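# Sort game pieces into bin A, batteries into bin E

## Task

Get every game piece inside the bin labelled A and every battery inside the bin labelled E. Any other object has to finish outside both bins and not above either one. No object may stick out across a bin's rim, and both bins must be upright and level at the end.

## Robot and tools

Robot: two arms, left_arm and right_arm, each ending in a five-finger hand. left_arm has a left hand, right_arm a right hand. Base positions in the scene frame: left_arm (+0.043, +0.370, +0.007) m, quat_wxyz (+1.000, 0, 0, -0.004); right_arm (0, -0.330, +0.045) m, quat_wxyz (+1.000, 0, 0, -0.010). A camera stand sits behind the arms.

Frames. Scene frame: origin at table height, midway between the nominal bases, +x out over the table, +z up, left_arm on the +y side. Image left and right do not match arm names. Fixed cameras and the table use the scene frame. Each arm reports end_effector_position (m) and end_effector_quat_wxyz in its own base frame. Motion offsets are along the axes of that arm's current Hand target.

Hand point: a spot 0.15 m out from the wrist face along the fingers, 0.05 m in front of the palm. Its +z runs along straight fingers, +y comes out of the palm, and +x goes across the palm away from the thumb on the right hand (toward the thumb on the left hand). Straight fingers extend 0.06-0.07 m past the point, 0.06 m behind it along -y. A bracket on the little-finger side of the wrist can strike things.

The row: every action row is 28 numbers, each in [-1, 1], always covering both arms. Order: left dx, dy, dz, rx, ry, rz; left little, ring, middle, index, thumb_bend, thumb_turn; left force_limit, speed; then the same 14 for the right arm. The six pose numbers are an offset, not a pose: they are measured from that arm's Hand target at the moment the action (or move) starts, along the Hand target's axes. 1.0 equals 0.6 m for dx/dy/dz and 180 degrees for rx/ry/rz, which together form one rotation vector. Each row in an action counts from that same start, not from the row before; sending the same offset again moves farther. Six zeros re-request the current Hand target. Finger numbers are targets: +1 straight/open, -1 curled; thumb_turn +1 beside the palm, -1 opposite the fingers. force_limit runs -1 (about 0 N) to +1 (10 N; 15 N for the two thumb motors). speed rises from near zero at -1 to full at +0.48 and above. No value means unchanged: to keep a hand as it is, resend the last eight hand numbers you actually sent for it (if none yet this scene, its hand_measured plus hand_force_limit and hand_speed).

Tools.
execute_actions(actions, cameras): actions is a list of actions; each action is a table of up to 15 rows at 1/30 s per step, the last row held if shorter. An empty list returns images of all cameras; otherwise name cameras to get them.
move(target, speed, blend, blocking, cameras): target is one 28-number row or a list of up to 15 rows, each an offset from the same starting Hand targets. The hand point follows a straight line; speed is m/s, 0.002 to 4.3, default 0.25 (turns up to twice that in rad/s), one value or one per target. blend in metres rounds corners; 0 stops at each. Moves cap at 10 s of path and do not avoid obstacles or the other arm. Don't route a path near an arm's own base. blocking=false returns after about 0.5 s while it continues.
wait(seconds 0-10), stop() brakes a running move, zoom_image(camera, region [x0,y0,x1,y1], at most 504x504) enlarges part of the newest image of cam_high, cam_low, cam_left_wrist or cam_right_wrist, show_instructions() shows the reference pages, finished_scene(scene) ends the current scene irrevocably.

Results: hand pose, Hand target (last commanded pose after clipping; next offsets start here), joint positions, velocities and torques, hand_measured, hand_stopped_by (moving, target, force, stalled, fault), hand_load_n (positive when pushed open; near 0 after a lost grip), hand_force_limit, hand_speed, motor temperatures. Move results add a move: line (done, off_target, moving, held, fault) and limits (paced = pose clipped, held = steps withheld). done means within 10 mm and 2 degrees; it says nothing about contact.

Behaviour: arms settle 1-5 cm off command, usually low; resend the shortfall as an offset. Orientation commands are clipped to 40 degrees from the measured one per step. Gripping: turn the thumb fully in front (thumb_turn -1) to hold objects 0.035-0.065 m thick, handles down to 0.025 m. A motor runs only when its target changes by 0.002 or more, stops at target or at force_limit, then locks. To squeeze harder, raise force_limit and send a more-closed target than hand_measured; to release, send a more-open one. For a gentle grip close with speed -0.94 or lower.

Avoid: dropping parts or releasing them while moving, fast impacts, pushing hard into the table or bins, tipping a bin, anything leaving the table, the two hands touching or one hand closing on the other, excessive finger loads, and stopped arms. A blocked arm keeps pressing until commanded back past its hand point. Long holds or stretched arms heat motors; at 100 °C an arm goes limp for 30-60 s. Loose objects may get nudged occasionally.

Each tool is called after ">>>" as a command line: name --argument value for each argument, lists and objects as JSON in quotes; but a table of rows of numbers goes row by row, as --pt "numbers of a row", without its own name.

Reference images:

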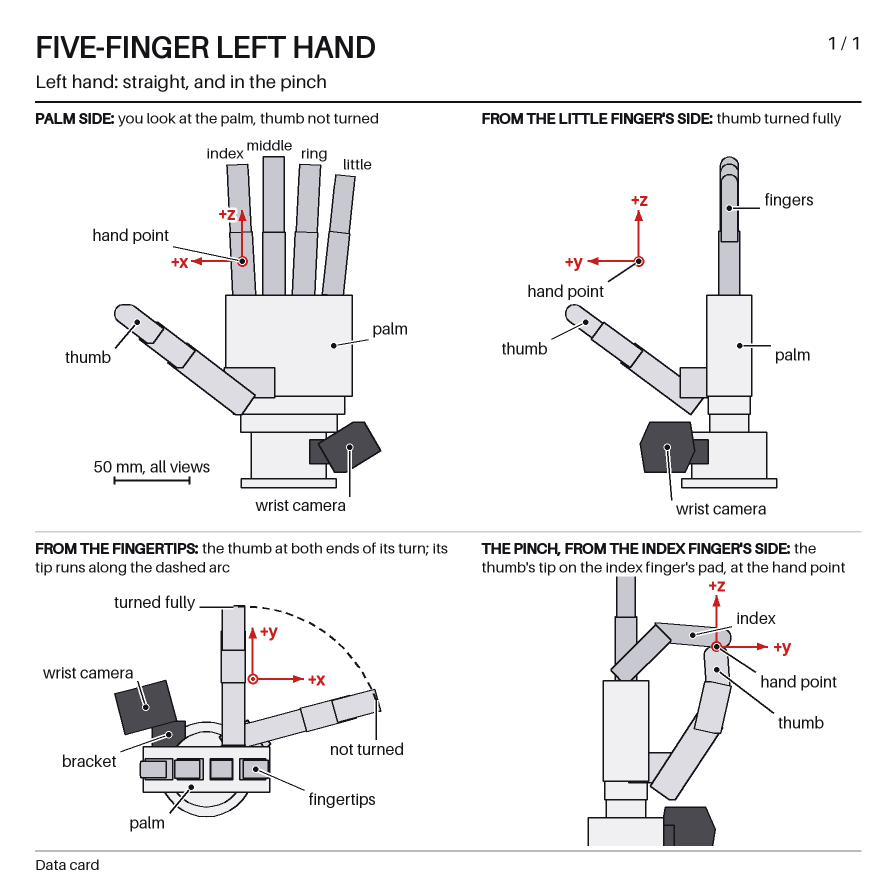

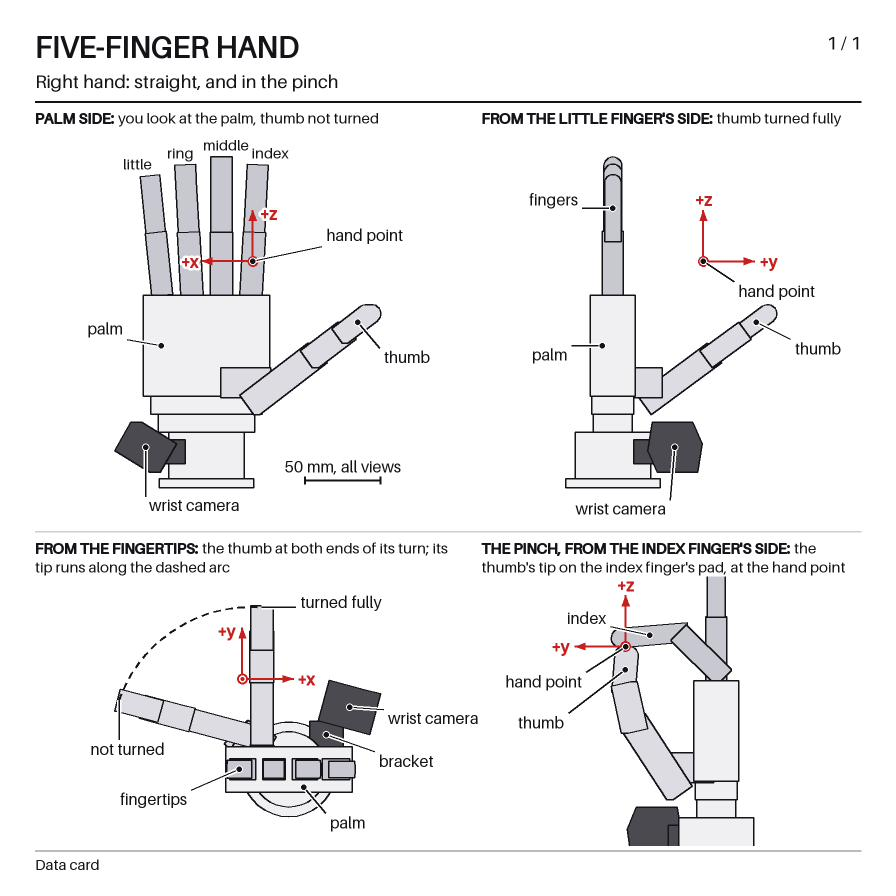

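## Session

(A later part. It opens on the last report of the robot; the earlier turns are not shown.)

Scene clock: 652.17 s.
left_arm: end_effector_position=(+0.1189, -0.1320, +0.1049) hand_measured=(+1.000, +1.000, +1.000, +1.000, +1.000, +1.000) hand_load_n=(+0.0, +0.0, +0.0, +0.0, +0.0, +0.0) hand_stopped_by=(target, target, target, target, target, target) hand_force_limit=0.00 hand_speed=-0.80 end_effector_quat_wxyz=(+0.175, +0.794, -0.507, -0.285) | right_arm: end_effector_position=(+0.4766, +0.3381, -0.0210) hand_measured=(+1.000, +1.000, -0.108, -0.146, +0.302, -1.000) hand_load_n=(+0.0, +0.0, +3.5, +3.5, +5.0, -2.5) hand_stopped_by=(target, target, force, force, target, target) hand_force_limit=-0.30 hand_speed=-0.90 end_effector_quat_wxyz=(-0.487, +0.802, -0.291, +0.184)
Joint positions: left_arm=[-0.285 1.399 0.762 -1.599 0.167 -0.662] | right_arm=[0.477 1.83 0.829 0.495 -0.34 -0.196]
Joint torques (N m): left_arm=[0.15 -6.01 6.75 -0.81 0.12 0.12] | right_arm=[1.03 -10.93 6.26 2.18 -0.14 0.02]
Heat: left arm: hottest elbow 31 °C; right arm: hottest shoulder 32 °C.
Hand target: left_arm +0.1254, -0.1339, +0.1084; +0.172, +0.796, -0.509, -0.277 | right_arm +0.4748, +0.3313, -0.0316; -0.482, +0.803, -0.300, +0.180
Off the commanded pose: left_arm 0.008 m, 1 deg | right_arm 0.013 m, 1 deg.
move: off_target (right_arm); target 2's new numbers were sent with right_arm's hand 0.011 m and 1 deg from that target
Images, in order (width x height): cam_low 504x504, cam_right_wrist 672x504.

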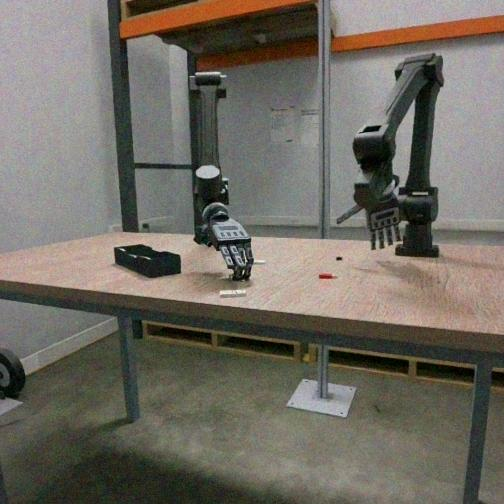

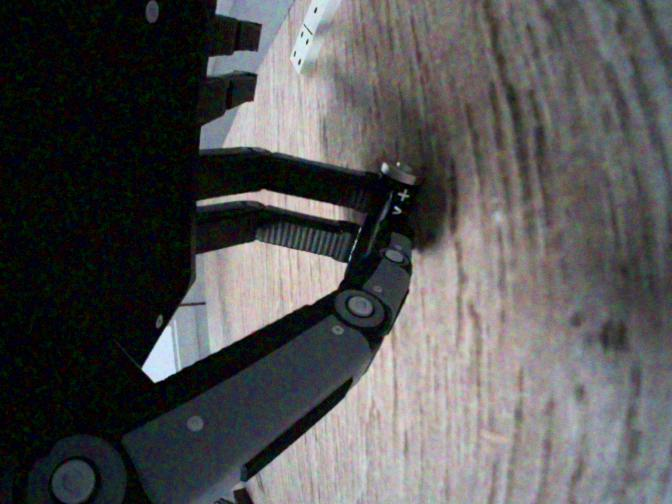

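>>> move --target '[0,0,0,0,0,0,1,1,1,1,1,1,0,-0.8,0,-0.0662,-0.0352,0,0,0,1,1,-0.5,-0.5,0.3,-1,-0.3,-0.9]' --speed 0.04 --cameras '["cam_right_wrist","cam_low"]'

>>> zoom_image --camera "cam_low" --region '[180, 200, 300, 310]'

>>> zoom_image --camera "cam_right_wrist" --region '[280, 80, 480, 300]'

Scene clock: 656.47 s.
left_arm: end_effector_position=(+0.1189, -0.1320, +0.1049) hand_measured=(+1.000, +1.000, +1.000, +1.000, +1.000, +1.000) hand_load_n=(+0.0, +0.0, +0.0, +0.0, +0.0, +0.0) hand_stopped_by=(target, target, target, target, target, target) hand_force_limit=0.00 hand_speed=-0.80 end_effector_quat_wxyz=(+0.175, +0.794, -0.507, -0.285) | right_arm: end_effector_position=(+0.4688, +0.3341, +0.0042) hand_measured=(+1.000, +1.000, -0.108, -0.146, +0.302, -1.000) hand_load_n=(+0.0, +0.0, +3.5, +3.5, +5.0, -2.5) hand_stopped_by=(target, target, force, force, target, target) hand_force_limit=-0.30 hand_speed=-0.90 end_effector_quat_wxyz=(-0.478, +0.808, -0.296, +0.176)
Joint positions: left_arm=[-0.285 1.399 0.762 -1.599 0.167 -0.662] | right_arm=[0.477 1.746 0.829 0.383 -0.34 -0.196]
Joint torques (N m): left_arm=[0.21 -5.95 6.78 -0.81 0.12 0.11] | right_arm=[1.03 -13.04 8.2 1.44 -0.15 0.02]
Heat: left arm: hottest elbow 31 °C; right arm: hottest shoulder 32 °C.
Hand target: left_arm +0.1254, -0.1339, +0.1084; +0.172, +0.796, -0.509, -0.277 | right_arm +0.4748, +0.3313, +0.0134; -0.482, +0.803, -0.300, +0.180
Off the commanded pose: left_arm 0.008 m, 1 deg | right_arm 0.011 m, 1 deg.
move: off_target (right_arm)
Images, in order (width x height): cam_low 504x504, cam_right_wrist 672x504.

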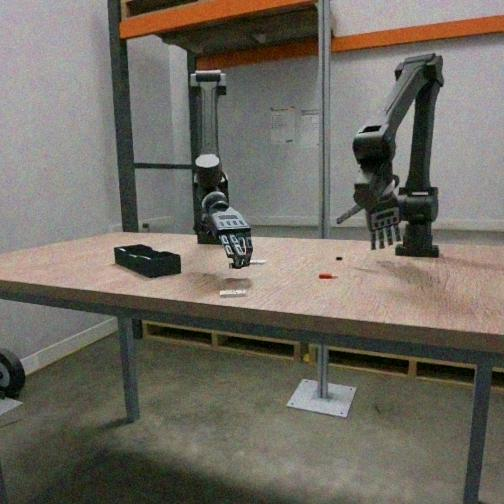

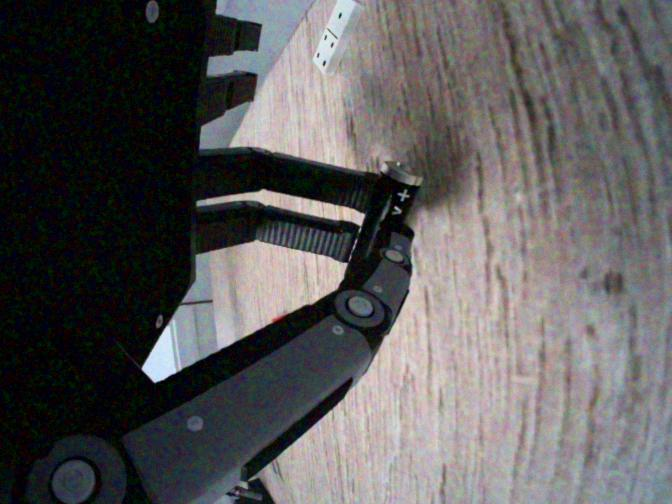

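Scaled by 4.200 from the camera's 504x504 image, which has a finer 720x720 frame.

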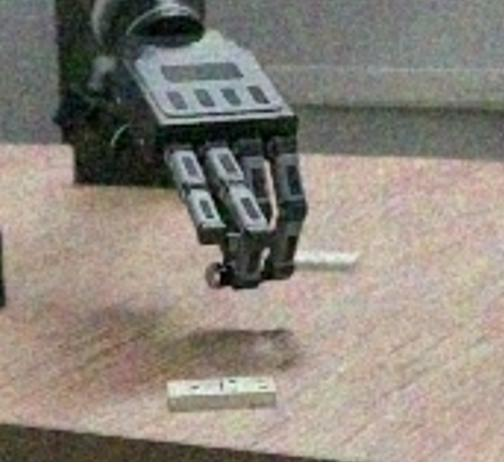

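Scaled by 2.291 from the camera's 672x504 image, which has a finer 960x720 frame.

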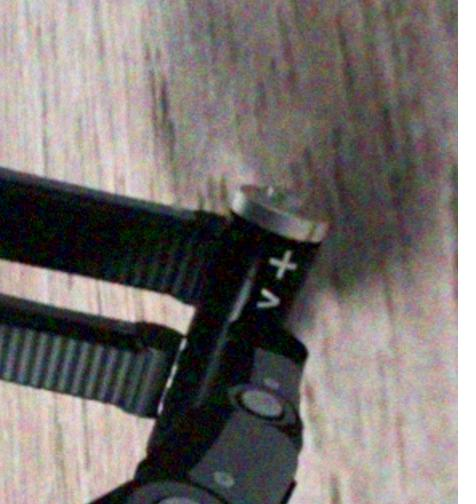

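>>> move --pt "0 0 0 0 0 0 1 1 1 1 1 1 0 -0.8 0 -0.128 -0.068 0 0 0 1 1 -0.5 -0.5 0.3 -1 -0.3 -0.9" --pt "0 0 0 0 0 0 1 1 1 1 1 1 0 -0.8 0.2747 -0.0163 -0.2768 0 -0.0638 -0.0339 1 1 -0.5 -0.5 0.3 -1 -0.3 -0.9" --speed '[0.1,0.12]' --blend '[0.03,0]' --cameras '["cam_right_wrist","cam_low","cam_high"]'

Scene clock: 688.40 s.
left_arm: end_effector_position=(+0.1189, -0.1320, +0.1049) hand_measured=(+1.000, +1.000, +1.000, +1.000, +1.000, +1.000) hand_load_n=(+0.5, +0.0, +0.0, +0.0, +0.0, +0.0) hand_stopped_by=(target, target, target, target, target, target) hand_force_limit=0.00 hand_speed=-0.80 end_effector_quat_wxyz=(+0.175, +0.794, -0.507, -0.285) | right_arm: end_effector_position=(+0.4819, +0.1173, +0.0834) hand_measured=(+1.000, +1.000, -0.108, -0.146, +0.302, -1.000) hand_load_n=(+0.0, -0.5, +3.5, +3.5, +5.0, -2.5) hand_stopped_by=(target, target, force, force, target, target) hand_force_limit=-0.30 hand_speed=-0.90 end_effector_quat_wxyz=(-0.496, +0.833, -0.223, +0.106)
Joint positions: left_arm=[-0.285 1.399 0.762 -1.599 0.167 -0.662] | right_arm=[-0.052 1.578 0.965 -0.326 -0.925 -0.777]
Joint torques (N m): left_arm=[0.15 -6.01 6.76 -0.8 0.12 0.11] | right_arm=[1.79 -9.76 14.16 0.8 -0.67 -0.17]
Heat: left arm: hottest elbow 31 °C; right arm: hottest shoulder 32 °C.
Hand target: left_arm +0.1254, -0.1339, +0.1084; +0.172, +0.796, -0.509, -0.277 | right_arm +0.5062, +0.1159, +0.1001; -0.500, +0.832, -0.207, +0.124
Off the commanded pose: left_arm 0.008 m, 1 deg | right_arm 0.029 m, 3 deg.
move: off_target (right_arm)
Images, in order (width x height): cam_high 504x504, cam_low 504x504, cam_right_wrist 672x504.

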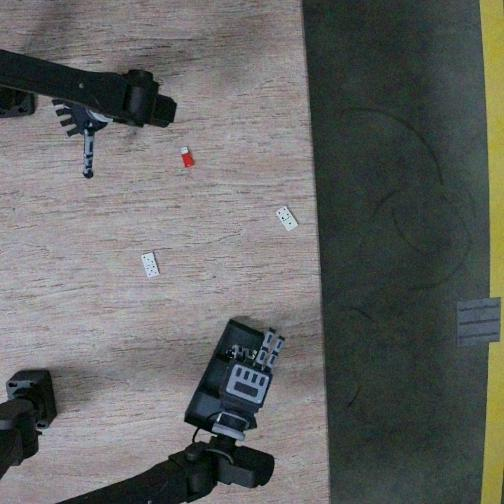

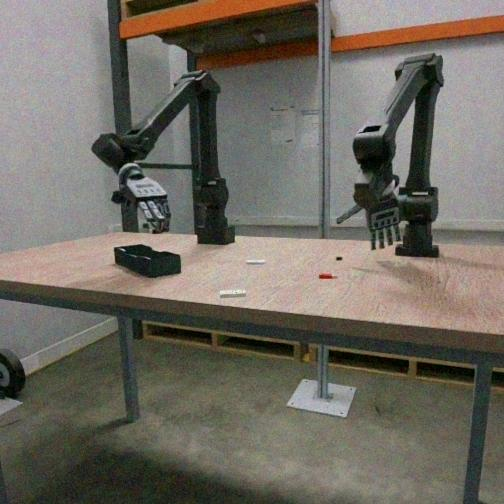

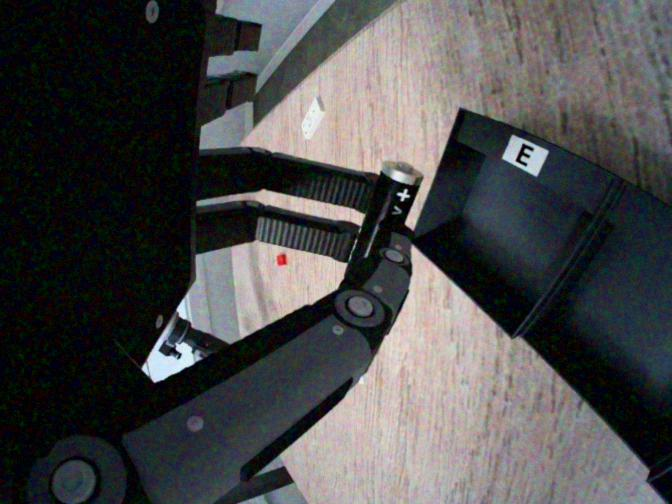

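>>> move --target '[0,0,0,0,0,0,1,1,1,1,1,1,0,-0.8,-0.0187,0.1103,0.0413,0,0,0,1,1,-0.5,-0.5,0.3,-1,-0.3,-0.9]' --speed 0.07 --cameras '["cam_right_wrist","cam_low","cam_high"]'

>>> zoom_image --camera "cam_low" --region '[90, 180, 210, 300]'

Scene clock: 704.47 s.
left_arm: end_effector_position=(+0.1189, -0.1320, +0.1049) hand_measured=(+1.000, +1.000, +1.000, +1.000, +1.000, +1.000) hand_load_n=(+0.0, +0.0, -0.5, +0.0, +0.0, +0.0) hand_stopped_by=(target, target, target, target, target, target) hand_force_limit=0.00 hand_speed=-0.80 end_effector_quat_wxyz=(+0.175, +0.794, -0.507, -0.285) | right_arm: end_effector_position=(+0.4915, +0.1170, +0.0352) hand_measured=(+1.000, +1.000, -0.108, -0.146, +0.302, -1.000) hand_load_n=(+0.0, +0.0, +3.0, +3.5, +5.0, -2.5) hand_stopped_by=(target, target, force, force, target, target) hand_force_limit=-0.30 hand_speed=-0.90 end_effector_quat_wxyz=(-0.500, +0.832, -0.210, +0.120)
Joint positions: left_arm=[-0.285 1.399 0.762 -1.599 0.167 -0.662] | right_arm=[-0.052 1.678 0.923 -0.154 -0.93 -0.789]
Joint torques (N m): left_arm=[0.15 -6.07 6.76 -0.81 0.12 0.11] | right_arm=[1.14 -10.7 7.72 1.84 -0.65 -0.15]
Heat: left arm: hottest elbow 31 °C; right arm: hottest shoulder 32 °C.
Hand target: left_arm +0.1254, -0.1339, +0.1084; +0.172, +0.796, -0.509, -0.277 | right_arm +0.4920, +0.1131, +0.0302; -0.500, +0.832, -0.207, +0.125
Off the commanded pose: left_arm 0.008 m, 1 deg | right_arm 0.006 m, 1 deg.
move: done
Images, in order (width x height): cam_high 504x504, cam_low 504x504, cam_right_wrist 672x504.

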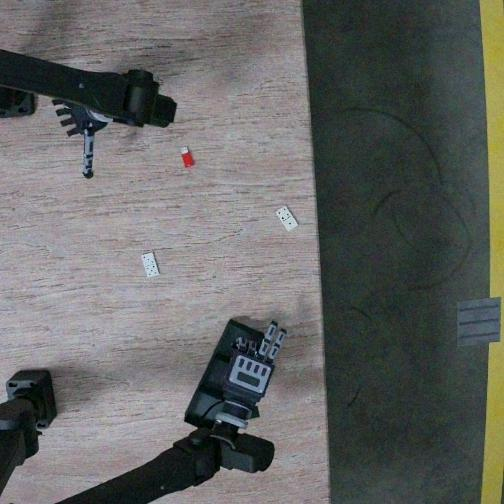

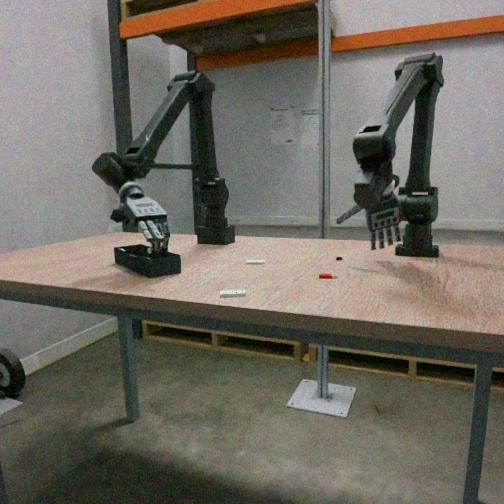

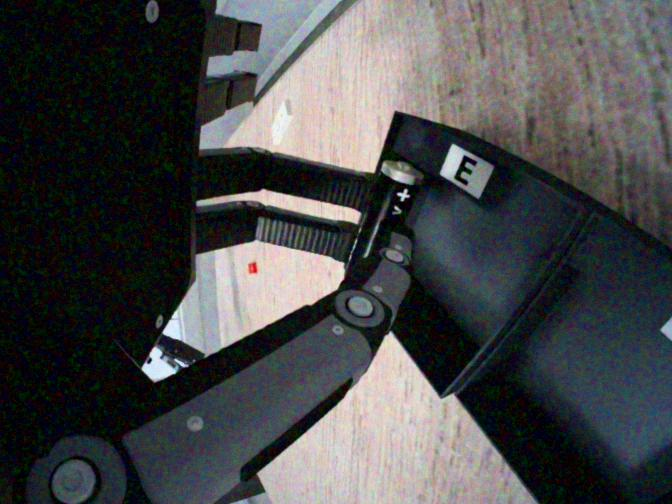

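Scaled by 4.200 from the camera's 504x504 image, which has a finer 720x720 frame.

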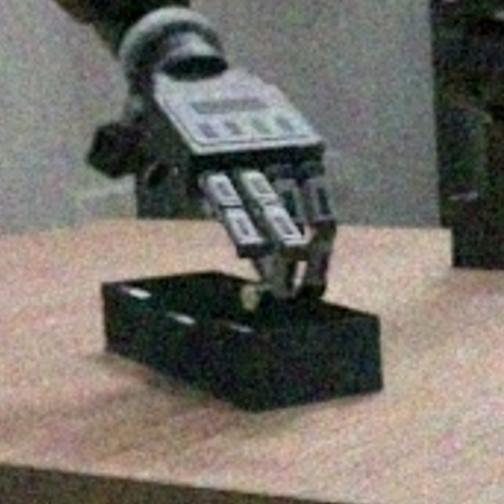

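>>> move --target '[0,0,0,0,0,0,1,1,1,1,1,1,0,-0.8,-0.0267,0.022,0.0117,0,0,0,1,1,-0.5,-0.5,0.3,-1,-0.3,-0.9]' --speed 0.05 --cameras '["cam_right_wrist"]'

Scene clock: 714.60 s.
left_arm: end_effector_position=(+0.1189, -0.1320, +0.1049) hand_measured=(+1.000, +1.000, +1.000, +1.000, +1.000, +1.000) hand_load_n=(+0.0, +0.0, +0.0, +0.0, +0.0, +0.0) hand_stopped_by=(target, target, target, target, target, target) hand_force_limit=0.00 hand_speed=-0.80 end_effector_quat_wxyz=(+0.175, +0.794, -0.507, -0.285) | right_arm: end_effector_position=(+0.4806, +0.1170, +0.0211) hand_measured=(+1.000, +1.000, -0.108, -0.146, +0.302, -1.000) hand_load_n=(+0.0, +0.0, +3.5, +3.5, +5.0, -2.5) hand_stopped_by=(target, target, force, force, target, target) hand_force_limit=-0.30 hand_speed=-0.90 end_effector_quat_wxyz=(-0.500, +0.832, -0.206, +0.129)
Joint positions: left_arm=[-0.285 1.399 0.762 -1.599 0.167 -0.662] | right_arm=[-0.052 1.678 0.868 -0.08 -0.925 -0.789]
Joint torques (N m): left_arm=[0.15 -6.01 6.76 -0.81 0.12 0.11] | right_arm=[2.43 -10.17 7.23 1.88 -0.43 0.03]
Heat: left arm: hottest elbow 31 °C; right arm: hottest shoulder 32 °C.
Hand target: left_arm +0.1254, -0.1339, +0.1084; +0.172, +0.796, -0.509, -0.277 | right_arm +0.4779, +0.1206, +0.0152; -0.500, +0.832, -0.207, +0.125
Off the commanded pose: left_arm 0.008 m, 1 deg | right_arm 0.007 m, 0 deg.
move: done
Images, in order (width x height): cam_right_wrist 672x504.

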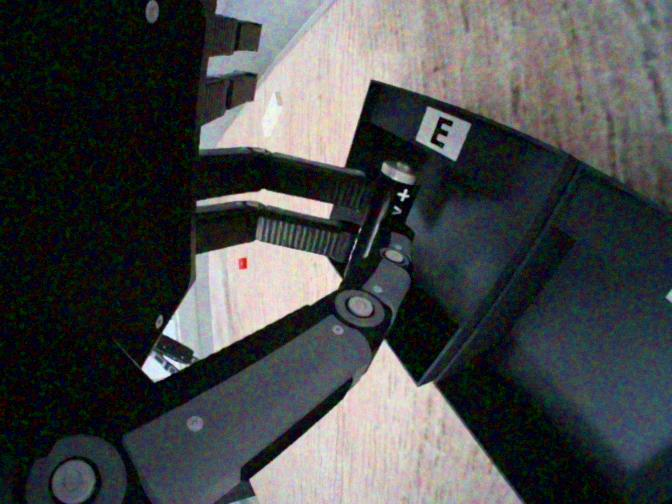

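>>> move --target '[0,0,0,0,0,0,1,1,1,1,1,1,0,-0.8,-0.005,0.0368,0.0195,0,0,0,1,1,-0.5,-0.5,0.3,-1,-0.3,-0.9]' --speed 0.04 --cameras '["cam_right_wrist","cam_low"]'

>>> zoom_image --camera "cam_low" --region '[90, 180, 210, 300]'

Scene clock: 721.63 s.
left_arm: end_effector_position=(+0.1189, -0.1320, +0.1049) hand_measured=(+1.000, +1.000, +1.000, +1.000, +1.000, +1.000) hand_load_n=(+0.0, +0.0, +0.0, +0.0, +0.0, +0.0) hand_stopped_by=(target, target, target, target, target, target) hand_force_limit=0.00 hand_speed=-0.80 end_effector_quat_wxyz=(+0.175, +0.794, -0.507, -0.285) | right_arm: end_effector_position=(+0.4793, +0.1170, -0.0032) hand_measured=(+1.000, +1.000, -0.108, -0.146, +0.302, -1.000) hand_load_n=(+0.0, +0.0, +3.5, +3.5, +5.0, -2.5) hand_stopped_by=(target, target, force, force, target, target) hand_force_limit=-0.30 hand_speed=-0.90 end_effector_quat_wxyz=(-0.499, +0.832, -0.205, +0.131)
Joint positions: left_arm=[-0.285 1.399 0.762 -1.599 0.167 -0.662] | right_arm=[-0.052 1.729 0.845 -0.002 -0.923 -0.789]
Joint torques (N m): left_arm=[0.21 -6.01 6.75 -0.83 0.11 0.11] | right_arm=[2.61 -10.29 6.65 1.83 -0.43 0.07]
Heat: left arm: hottest elbow 31 °C; right arm: hottest shoulder 32 °C.
Hand target: left_arm +0.1254, -0.1339, +0.1084; +0.172, +0.796, -0.509, -0.277 | right_arm +0.4753, +0.1221, -0.0097; -0.500, +0.832, -0.207, +0.125
Off the commanded pose: left_arm 0.008 m, 1 deg | right_arm 0.009 m, 1 deg.
move: done
Images, in order (width x height): cam_low 504x504, cam_right_wrist 672x504.

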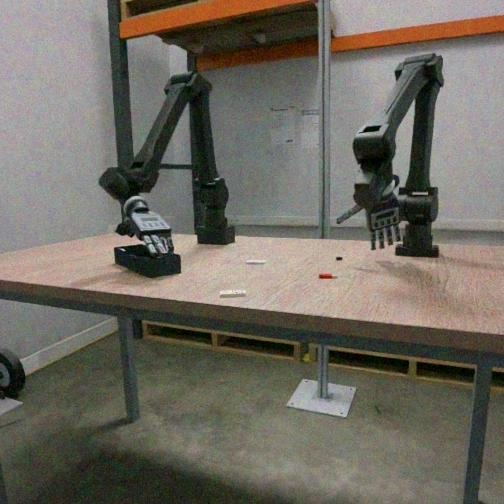

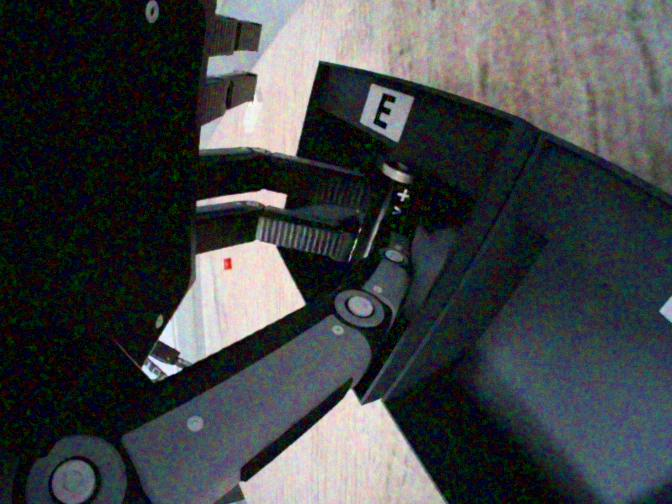

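Scaled by 4.200 from the camera's 504x504 image, which has a finer 720x720 frame.

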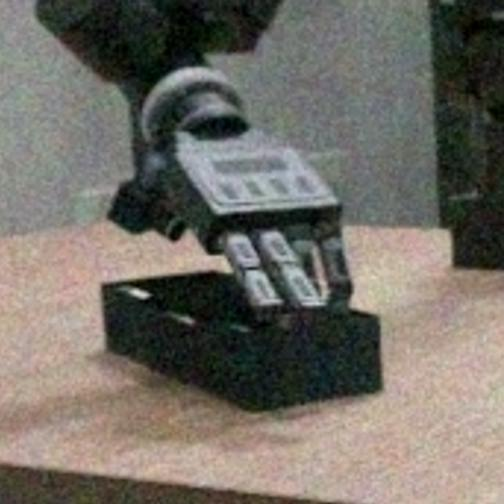

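>>> move --target '[0,0,0,0,0,0,1,1,1,1,1,1,0,-0.8,0,0,0,0,0,0,1,1,0.0,0.0,0.3,-1,-0.3,-0.85]' --speed 0.04 --cameras '["cam_right_wrist"]'

Scene clock: 726.13 s.
left_arm: end_effector_position=(+0.1189, -0.1320, +0.1049) hand_measured=(+1.000, +1.000, +1.000, +1.000, +1.000, +1.000) hand_load_n=(+0.0, +0.0, +0.0, +0.0, -0.5, +0.0) hand_stopped_by=(target, target, target, target, target, target) hand_force_limit=0.00 hand_speed=-0.80 end_effector_quat_wxyz=(+0.175, +0.794, -0.507, -0.285) | right_arm: end_effector_position=(+0.4793, +0.1170, -0.0032) hand_measured=(+1.000, +1.000, +0.000, +0.000, +0.300, -1.000) hand_load_n=(+0.0, +0.0, +0.0, +0.0, +0.0, +0.0) hand_stopped_by=(target, target, target, target, target, target) hand_force_limit=-0.30 hand_speed=-0.85 end_effector_quat_wxyz=(-0.499, +0.832, -0.205, +0.131)
Joint positions: left_arm=[-0.285 1.399 0.762 -1.599 0.167 -0.662] | right_arm=[-0.052 1.729 0.845 -0.002 -0.923 -0.789]
Joint torques (N m): left_arm=[0.09 -6.01 6.74 -0.83 0.12 0.11] | right_arm=[2.73 -10.34 6.65 1.89 -0.44 0.07]
Heat: left arm: hottest elbow 31 °C; right arm: hottest shoulder 32 °C.
Hand target: left_arm +0.1254, -0.1339, +0.1084; +0.172, +0.796, -0.509, -0.277 | right_arm +0.4752, +0.1221, -0.0097; -0.500, +0.832, -0.207, +0.125
Off the commanded pose: left_arm 0.008 m, 1 deg | right_arm 0.009 m, 1 deg.
move: done
Images, in order (width x height): cam_right_wrist 672x504.

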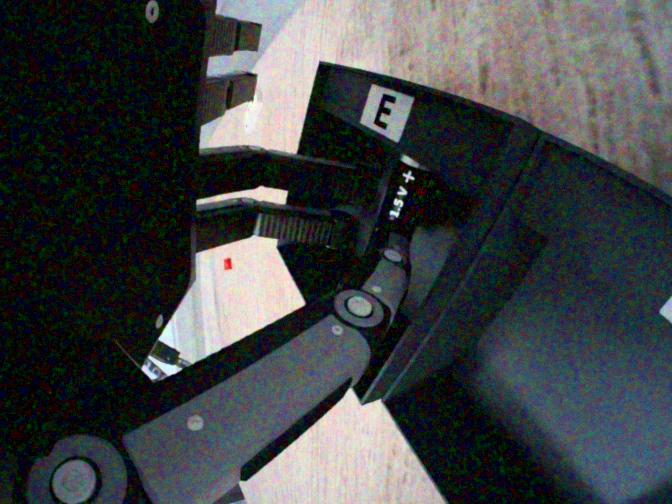

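>>> move --pt "0 0 0 0 0 0 1 1 1 1 1 1 0 -0.8 0.0147 -0.1508 -0.0713 0 0 0 1 1 0.0 0.0 0.3 -1 -0.3 -0.85" --pt "0 0 0 0 0 0 1 1 1 1 1 1 0 -0.8 -0.3802 -0.1688 0.0703 0 0.2551 0.1355 1 1 0.3 0.3 0.3 -1 -0.3 0" --speed '[0.06,0.2]' --cameras '["cam_right_wrist","cam_low","cam_high"]'

Scene clock: 749.17 s.
left_arm: end_effector_position=(+0.1189, -0.1320, +0.1049) hand_measured=(+1.000, +1.000, +1.000, +1.000, +1.000, +1.000) hand_load_n=(+0.0, +0.0, +0.0, +0.0, +0.0, +0.0) hand_stopped_by=(target, target, target, target, target, target) hand_force_limit=0.00 hand_speed=-0.80 end_effector_quat_wxyz=(+0.175, +0.794, -0.507, -0.285) | right_arm: end_effector_position=(+0.3051, +0.2911, +0.0480) hand_measured=(+1.000, +1.000, +0.300, +0.300, +0.300, -1.000) hand_load_n=(+0.0, +0.0, +0.0, +0.0, +0.5, +0.0) hand_stopped_by=(target, target, target, target, target, target) hand_force_limit=-0.30 hand_speed=0.00 end_effector_quat_wxyz=(-0.384, +0.665, -0.546, +0.334)
Joint positions: left_arm=[-0.285 1.399 0.762 -1.599 0.167 -0.662] | right_arm=[0.95 1.247 0.46 0.127 0.665 0.419]
Joint torques (N m): left_arm=[0.09 -6.07 6.74 -0.85 0.12 0.11] | right_arm=[2.02 -4.31 11.43 1.2 0.53 0.08]
Heat: left arm: hottest elbow 31 °C; right arm: hottest shoulder 32 °C.
Hand target: left_arm +0.1254, -0.1339, +0.1084; +0.172, +0.796, -0.509, -0.277 | right_arm +0.3134, +0.3039, +0.0598; -0.395, +0.657, -0.550, +0.331
Off the commanded pose: left_arm 0.008 m, 1 deg | right_arm 0.019 m, 2 deg.
move: off_target (right_arm); target 2's new numbers were sent with right_arm's hand 0.019 m and 2 deg from that target
Images, in order (width x height): cam_high 504x504, cam_low 504x504, cam_right_wrist 672x504.

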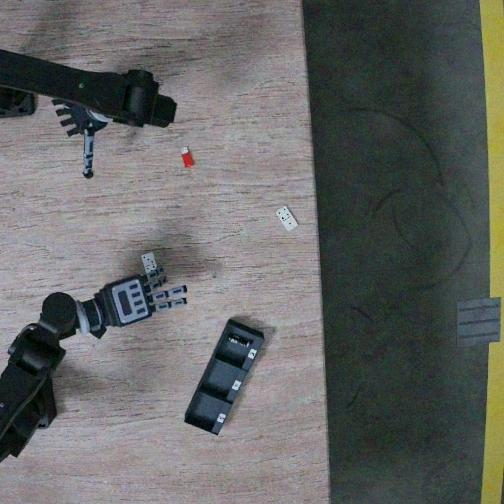

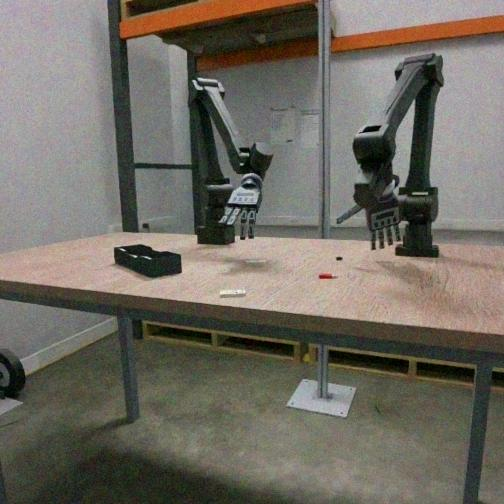

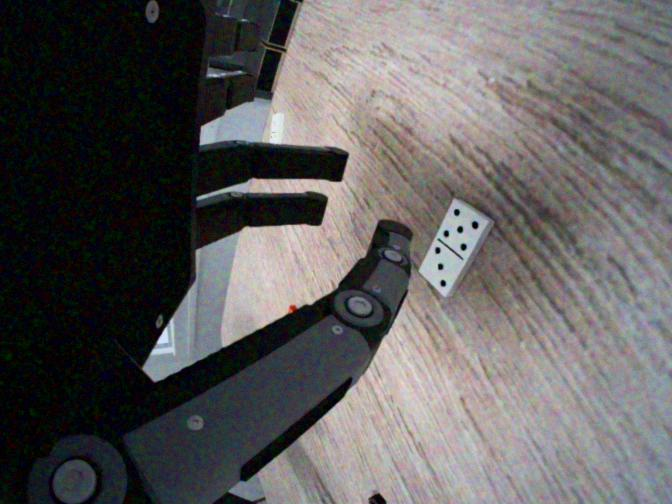

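>>> move --target '[0,0,0,0,0,0,1,1,1,1,1,1,0,-0.8,-0.0275,0.1005,0.041,0,0.0245,0.013,1,1,0.3,0.3,0.3,-1,-0.3,0]' --speed 0.08 --cameras '["cam_right_wrist"]'

Scene clock: 760.07 s.
left_arm: end_effector_position=(+0.1189, -0.1320, +0.1049) hand_measured=(+1.000, +1.000, +1.000, +1.000, +1.000, +1.000) hand_load_n=(+0.0, +0.0, +0.0, +0.0, +0.0, +0.0) hand_stopped_by=(target, target, target, target, target, target) hand_force_limit=0.00 hand_speed=-0.80 end_effector_quat_wxyz=(+0.175, +0.794, -0.507, -0.285) | right_arm: end_effector_position=(+0.2971, +0.3006, -0.0154) hand_measured=(+1.000, +1.000, +0.300, +0.300, +0.300, -1.000) hand_load_n=(+0.0, +0.0, +0.0, +0.0, +0.5, +0.0) hand_stopped_by=(target, target, target, target, target, target) hand_force_limit=-0.30 hand_speed=0.00 end_effector_quat_wxyz=(-0.360, +0.644, -0.575, +0.354)
Joint positions: left_arm=[-0.285 1.399 0.762 -1.599 0.167 -0.662] | right_arm=[1.027 1.492 0.46 0.256 0.797 0.565]
Joint torques (N m): left_arm=[0.21 -6.07 6.78 -0.83 0.12 0.11] | right_arm=[2.55 -6.07 8.87 2.06 0.64 0.09]
Heat: left arm: hottest elbow 31 °C; right arm: hottest shoulder 32 °C.
Hand target: left_arm +0.1254, -0.1339, +0.1084; +0.172, +0.796, -0.509, -0.277 | right_arm +0.3041, +0.3189, -0.0050; -0.380, +0.632, -0.579, +0.348
Off the commanded pose: left_arm 0.008 m, 1 deg | right_arm 0.022 m, 3 deg.
move: off_target (right_arm)
Images, in order (width x height): cam_right_wrist 672x504.

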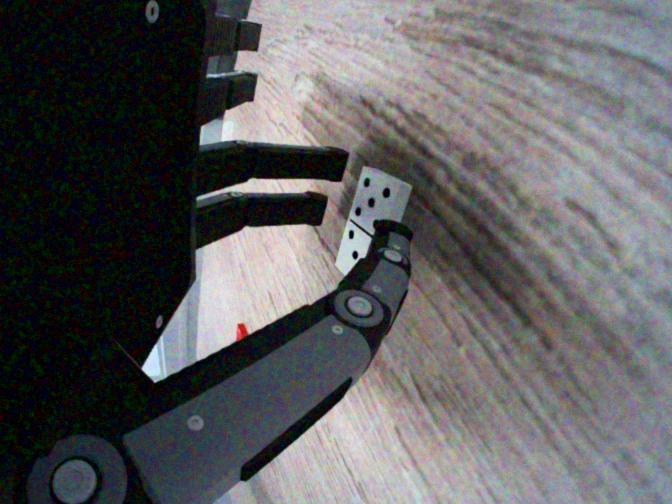

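>>> move --pt "0 0 0 0 0 0 1 1 1 1 1 1 0 -0.8 0 0.0088 0.0047 0 0 0 1 1 0.3 0.3 0.3 -1 -0.3 0" --pt "0 0 0 0 0 0 1 1 1 1 1 1 0 -0.8 0 0.0088 0.0047 0 0 0 1 1 -0.4 -0.4 0.3 -1 -0.3 -0.9" --speed 0.04 --cameras '["cam_right_wrist"]'

>>> zoom_image --camera "cam_right_wrist" --region '[280, 80, 480, 300]'

Scene clock: 773.33 s.
left_arm: end_effector_position=(+0.1189, -0.1320, +0.1049) hand_measured=(+1.000, +1.000, +1.000, +1.000, +1.000, +1.000) hand_load_n=(+0.0, +0.0, +0.0, +0.0, +0.0, +0.0) hand_stopped_by=(target, target, target, target, target, target) hand_force_limit=0.00 hand_speed=-0.80 end_effector_quat_wxyz=(+0.175, +0.794, -0.507, -0.285) | right_arm: end_effector_position=(+0.2985, +0.3028, -0.0181) hand_measured=(+1.000, +1.000, -0.294, -0.368, +0.300, -1.000) hand_load_n=(+0.0, +0.0, +7.0, +5.5, +2.0, -0.5) hand_stopped_by=(target, target, force, force, target, target) hand_force_limit=-0.30 hand_speed=-0.90 end_effector_quat_wxyz=(-0.364, +0.641, -0.576, +0.353)
Joint positions: left_arm=[-0.285 1.399 0.762 -1.599 0.167 -0.662] | right_arm=[1.027 1.51 0.46 0.282 0.797 0.566]
Joint torques (N m): left_arm=[0.15 -6.01 6.74 -0.81 0.12 0.11] | right_arm=[2.55 -5.71 8.46 2.04 0.63 0.08]
Heat: left arm: hottest elbow 31 °C; right arm: hottest shoulder 32 °C.
Hand target: left_arm +0.1254, -0.1339, +0.1084; +0.172, +0.796, -0.509, -0.277 | right_arm +0.3041, +0.3189, -0.0111; -0.380, +0.632, -0.579, +0.348
Off the commanded pose: left_arm 0.008 m, 1 deg | right_arm 0.018 m, 2 deg.
move: off_target (right_arm); target 2's new numbers were sent with right_arm's hand 0.019 m and 2 deg from that target
Images, in order (width x height): cam_right_wrist 672x504.

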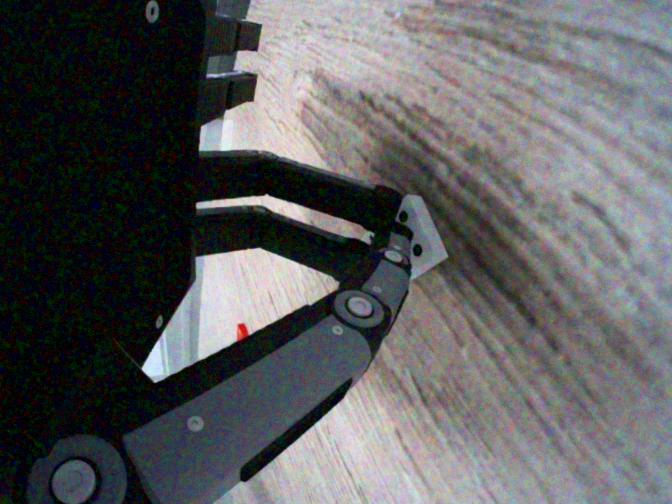

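Scaled by 2.291 from the camera's 672x504 image, which has a finer 960x720 frame.

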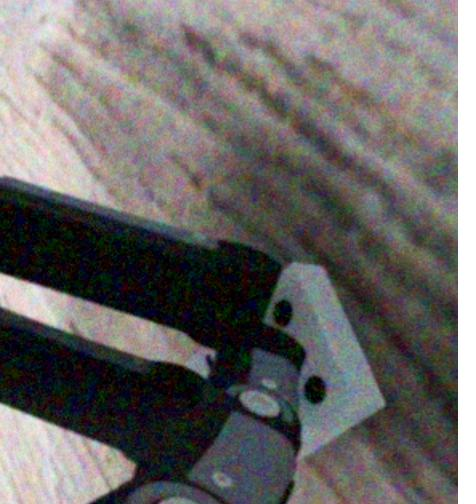

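>>> move --pt "0 0 0 0 0 0 1 1 1 1 1 1 0 -0.8 0 0 0 0 0 0 1 1 0.3 0.3 0.3 -1 -0.3 -0.5" --pt "0 0 0 0 0 0 1 1 1 1 1 1 0 -0.8 0 -0.0736 -0.039 0 0 0 1 1 0.3 0.3 0.3 -1 -0.3 -0.5" --speed 0.06 --cameras '["cam_right_wrist","cam_low","cam_high"]'

Scene clock: 777.97 s.
left_arm: end_effector_position=(+0.1189, -0.1320, +0.1049) hand_measured=(+1.000, +1.000, +1.000, +1.000, +1.000, +1.000) hand_load_n=(+0.0, +0.0, +0.0, +0.0, +0.0, +0.0) hand_stopped_by=(target, target, target, target, target, target) hand_force_limit=0.00 hand_speed=-0.80 end_effector_quat_wxyz=(+0.175, +0.794, -0.507, -0.285) | right_arm: end_effector_position=(+0.2949, +0.2969, +0.0191) hand_measured=(+1.000, +1.000, +0.300, +0.300, +0.300, -1.000) hand_load_n=(-0.5, +0.0, +0.0, +0.0, +0.0, +0.0) hand_stopped_by=(target, target, target, target, target, target) hand_force_limit=-0.30 hand_speed=-0.50 end_effector_quat_wxyz=(-0.358, +0.644, -0.575, +0.354)
Joint positions: left_arm=[-0.285 1.399 0.762 -1.599 0.167 -0.662] | right_arm=[1.027 1.36 0.48 0.098 0.797 0.566]
Joint torques (N m): left_arm=[0.21 -5.95 6.78 -0.81 0.12 0.11] | right_arm=[2.61 -6.42 11.47 1.02 0.63 0.07]
Heat: left arm: hottest elbow 31 °C; right arm: hottest shoulder 32 °C.
Hand target: left_arm +0.1254, -0.1339, +0.1084; +0.172, +0.796, -0.509, -0.277 | right_arm +0.3041, +0.3189, +0.0390; -0.380, +0.632, -0.579, +0.348
Off the commanded pose: left_arm 0.008 m, 1 deg | right_arm 0.031 m, 3 deg.
move: off_target (right_arm)
Images, in order (width x height): cam_high 504x504, cam_low 504x504, cam_right_wrist 672x504.

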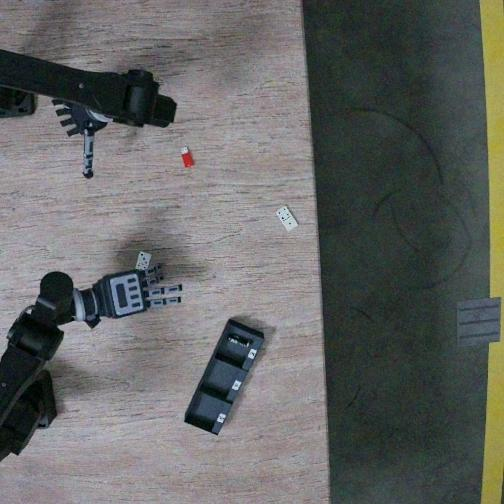

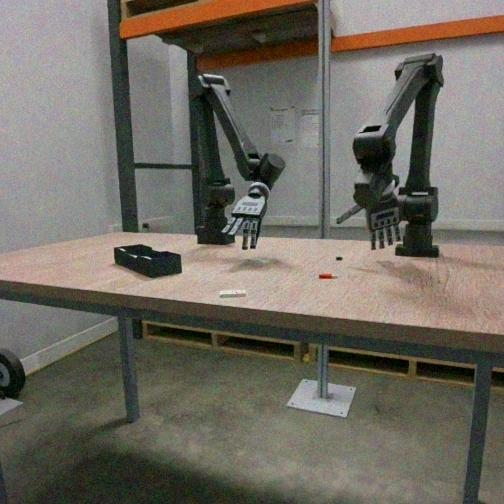

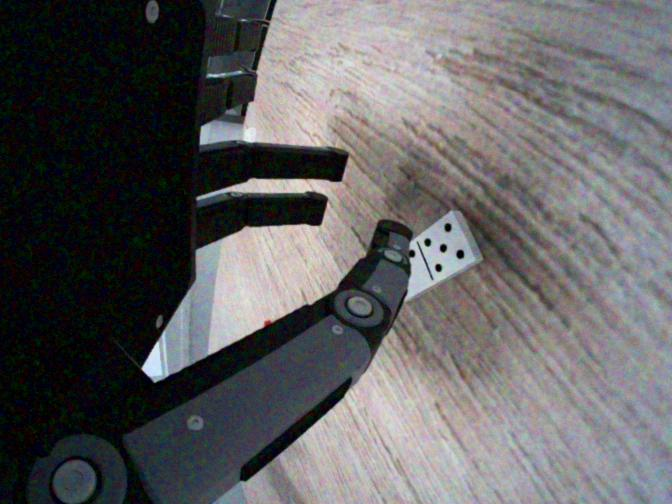

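>>> zoom_image --camera "cam_high" --region '[90, 220, 210, 340]'

Scaled by 4.200 from the camera's 504x504 image, which has a finer 720x720 frame.

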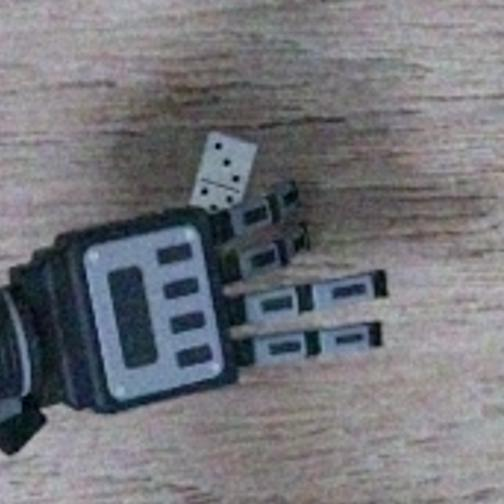

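>>> move --target '[0,0,0,0,0,0,1,1,1,1,1,1,0,-0.8,-0.023,-0.0328,-0.0305,0,0.1177,0.0625,1,1,0.3,0.3,0.3,-1,-0.3,-0.5]' --speed 0.1 --cameras '["cam_right_wrist"]'

Scene clock: 796.77 s.
left_arm: end_effector_position=(+0.1189, -0.1320, +0.1049) hand_measured=(+1.000, +1.000, +1.000, +1.000, +1.000, +1.000) hand_load_n=(+0.0, +0.0, +0.0, -0.5, +0.0, +0.0) hand_stopped_by=(target, target, target, target, target, target) hand_force_limit=0.00 hand_speed=-0.80 end_effector_quat_wxyz=(+0.175, +0.794, -0.507, -0.285) | right_arm: end_effector_position=(+0.2898, +0.3092, +0.0525) hand_measured=(+1.000, +1.000, +0.300, +0.300, +0.300, -1.000) hand_load_n=(+0.0, +0.0, +0.0, +0.0, +0.0, +0.0) hand_stopped_by=(target, target, target, target, target, target) hand_force_limit=-0.30 hand_speed=-0.50 end_effector_quat_wxyz=(+0.283, -0.506, +0.693, -0.428)
Joint positions: left_arm=[-0.285 1.399 0.762 -1.599 0.167 -0.662] | right_arm=[1.156 1.49 0.806 -0.775 1.074 1.398]
Joint torques (N m): left_arm=[0.15 -6.07 6.76 -0.83 0.11 0.11] | right_arm=[2.73 -6.89 12.22 -0.01 0.98 0.08]
Heat: left arm: hottest elbow 31 °C; right arm: hottest waist 31 °C.
Hand target: left_arm +0.1254, -0.1339, +0.1084; +0.172, +0.796, -0.509, -0.277 | right_arm +0.2960, +0.3321, +0.0649; +0.299, -0.498, +0.697, -0.420
Off the commanded pose: left_arm 0.008 m, 1 deg | right_arm 0.027 m, 2 deg.
move: off_target (right_arm)
Images, in order (width x height): cam_right_wrist 672x504.

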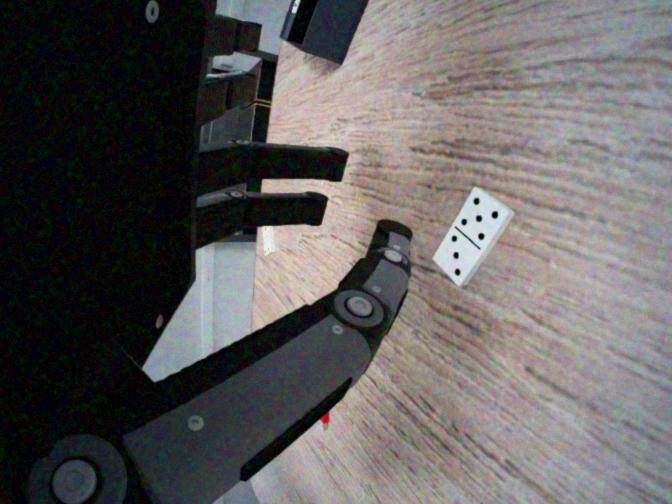

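>>> move --target '[0,0,0,0,0,0,1,1,1,1,1,1,0,-0.8,-0.0167,0.0858,0.037,0,0.0392,0.0208,1,1,0.3,0.3,0.3,-1,-0.3,-0.5]' --speed 0.08 --cameras '["cam_right_wrist"]'

Scene clock: 811.43 s.
left_arm: end_effector_position=(+0.1189, -0.1320, +0.1049) hand_measured=(+1.000, +1.000, +1.000, +1.000, +1.000, +1.000) hand_load_n=(+0.0, +0.0, +0.0, +0.0, +0.0, +0.0) hand_stopped_by=(target, target, target, target, target, target) hand_force_limit=0.00 hand_speed=-0.80 end_effector_quat_wxyz=(+0.175, +0.794, -0.507, -0.285) | right_arm: end_effector_position=(+0.2908, +0.3219, +0.0011) hand_measured=(+1.000, +1.000, +0.300, +0.300, +0.300, -1.000) hand_load_n=(+0.0, +0.0, +0.0, +0.0, +0.0, +0.0) hand_stopped_by=(target, target, target, target, target, target) hand_force_limit=-0.30 hand_speed=-0.50 end_effector_quat_wxyz=(+0.256, -0.455, +0.725, -0.449)
Joint positions: left_arm=[-0.285 1.399 0.762 -1.599 0.167 -0.662] | right_arm=[1.179 1.72 0.911 -0.951 1.077 1.743]
Joint torques (N m): left_arm=[0.15 -6.01 6.76 -0.81 0.12 0.11] | right_arm=[2.61 -9.52 10.32 -0.49 0.8 0.09]
Heat: left arm: hottest elbow 31 °C; right arm: hottest waist 31 °C.
Hand target: left_arm +0.1254, -0.1339, +0.1084; +0.172, +0.796, -0.509, -0.277 | right_arm +0.2950, +0.3430, +0.0089; +0.269, -0.448, +0.730, -0.439
Off the commanded pose: left_arm 0.008 m, 1 deg | right_arm 0.023 m, 2 deg.
move: off_target (right_arm)
Images, in order (width x height): cam_right_wrist 672x504.

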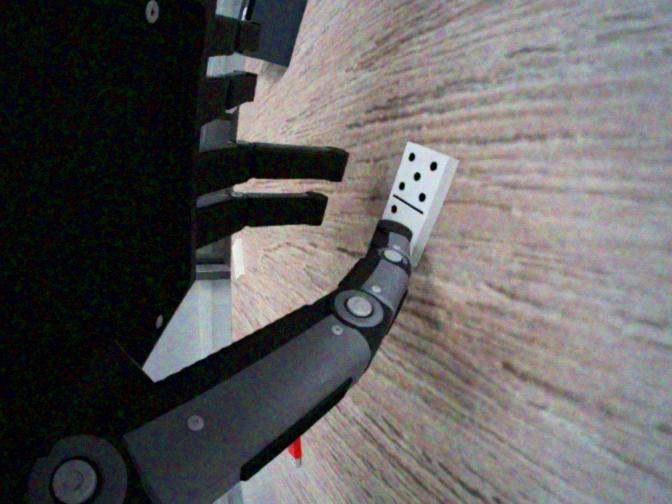

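>>> move --pt "0 0 0 0 0 0 1 1 1 1 1 1 0 -0.8 0.012 0.0023 -0.0044 0 0 0 1 1 0.3 0.3 0.3 -1 -0.3 -0.5" --pt "0 0 0 0 0 0 1 1 1 1 1 1 0 -0.8 0.012 0.0377 0.0144 0 0 0 1 1 0.3 0.3 0.3 -1 -0.3 -0.5" --speed 0.04 --cameras '["cam_right_wrist","cam_low"]'

>>> zoom_image --camera "cam_right_wrist" --region '[280, 80, 480, 300]'

Scene clock: 823.17 s.
left_arm: end_effector_position=(+0.1189, -0.1320, +0.1049) hand_measured=(+1.000, +1.000, +1.000, +1.000, +1.000, +1.000) hand_load_n=(+0.0, +0.0, +0.0, +0.0, +0.0, +0.0) hand_stopped_by=(target, target, target, target, target, target) hand_force_limit=0.00 hand_speed=-0.80 end_effector_quat_wxyz=(+0.175, +0.794, -0.507, -0.285) | right_arm: end_effector_position=(+0.2898, +0.3281, -0.0136) hand_measured=(+1.000, +1.000, +0.300, +0.300, +0.300, -1.000) hand_load_n=(+0.0, +0.0, +0.0, +0.0, +0.5, +0.0) hand_stopped_by=(target, target, target, target, target, target) hand_force_limit=-0.30 hand_speed=-0.50 end_effector_quat_wxyz=(+0.262, -0.451, +0.728, -0.445)
Joint positions: left_arm=[-0.285 1.399 0.762 -1.599 0.167 -0.662] | right_arm=[1.188 1.759 0.911 -0.913 1.076 1.763]
Joint torques (N m): left_arm=[0.21 -6.01 6.78 -0.83 0.11 0.11] | right_arm=[2.73 -9.58 7.41 0.28 0.76 0.08]
Heat: left arm: hottest elbow 31 °C; right arm: hottest waist 31 °C.
Hand target: left_arm +0.1254, -0.1339, +0.1084; +0.172, +0.796, -0.509, -0.277 | right_arm +0.2891, +0.3379, -0.0150; +0.269, -0.448, +0.730, -0.439
Off the commanded pose: left_arm 0.008 m, 1 deg | right_arm 0.010 m, 1 deg.
move: done
Images, in order (width x height): cam_low 504x504, cam_right_wrist 672x504.

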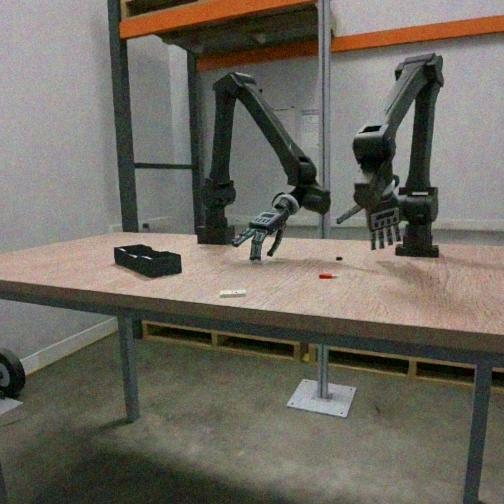

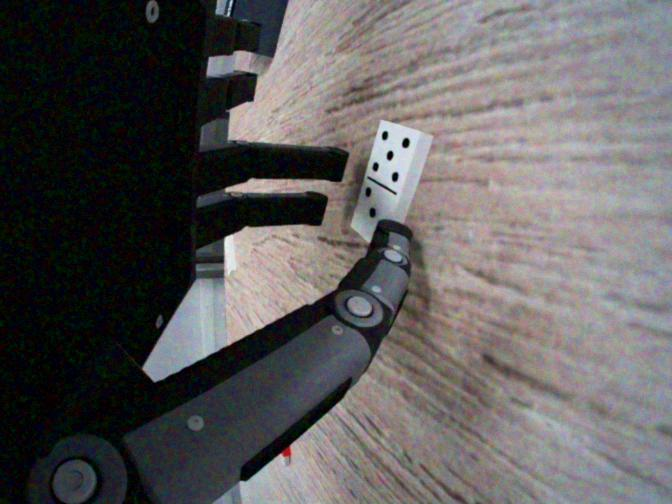

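Scaled by 2.291 from the camera's 672x504 image, which has a finer 960x720 frame.

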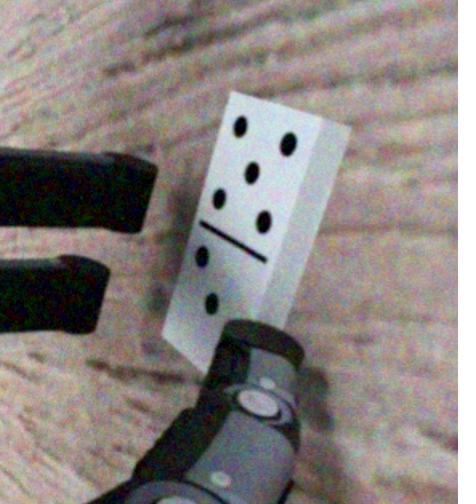

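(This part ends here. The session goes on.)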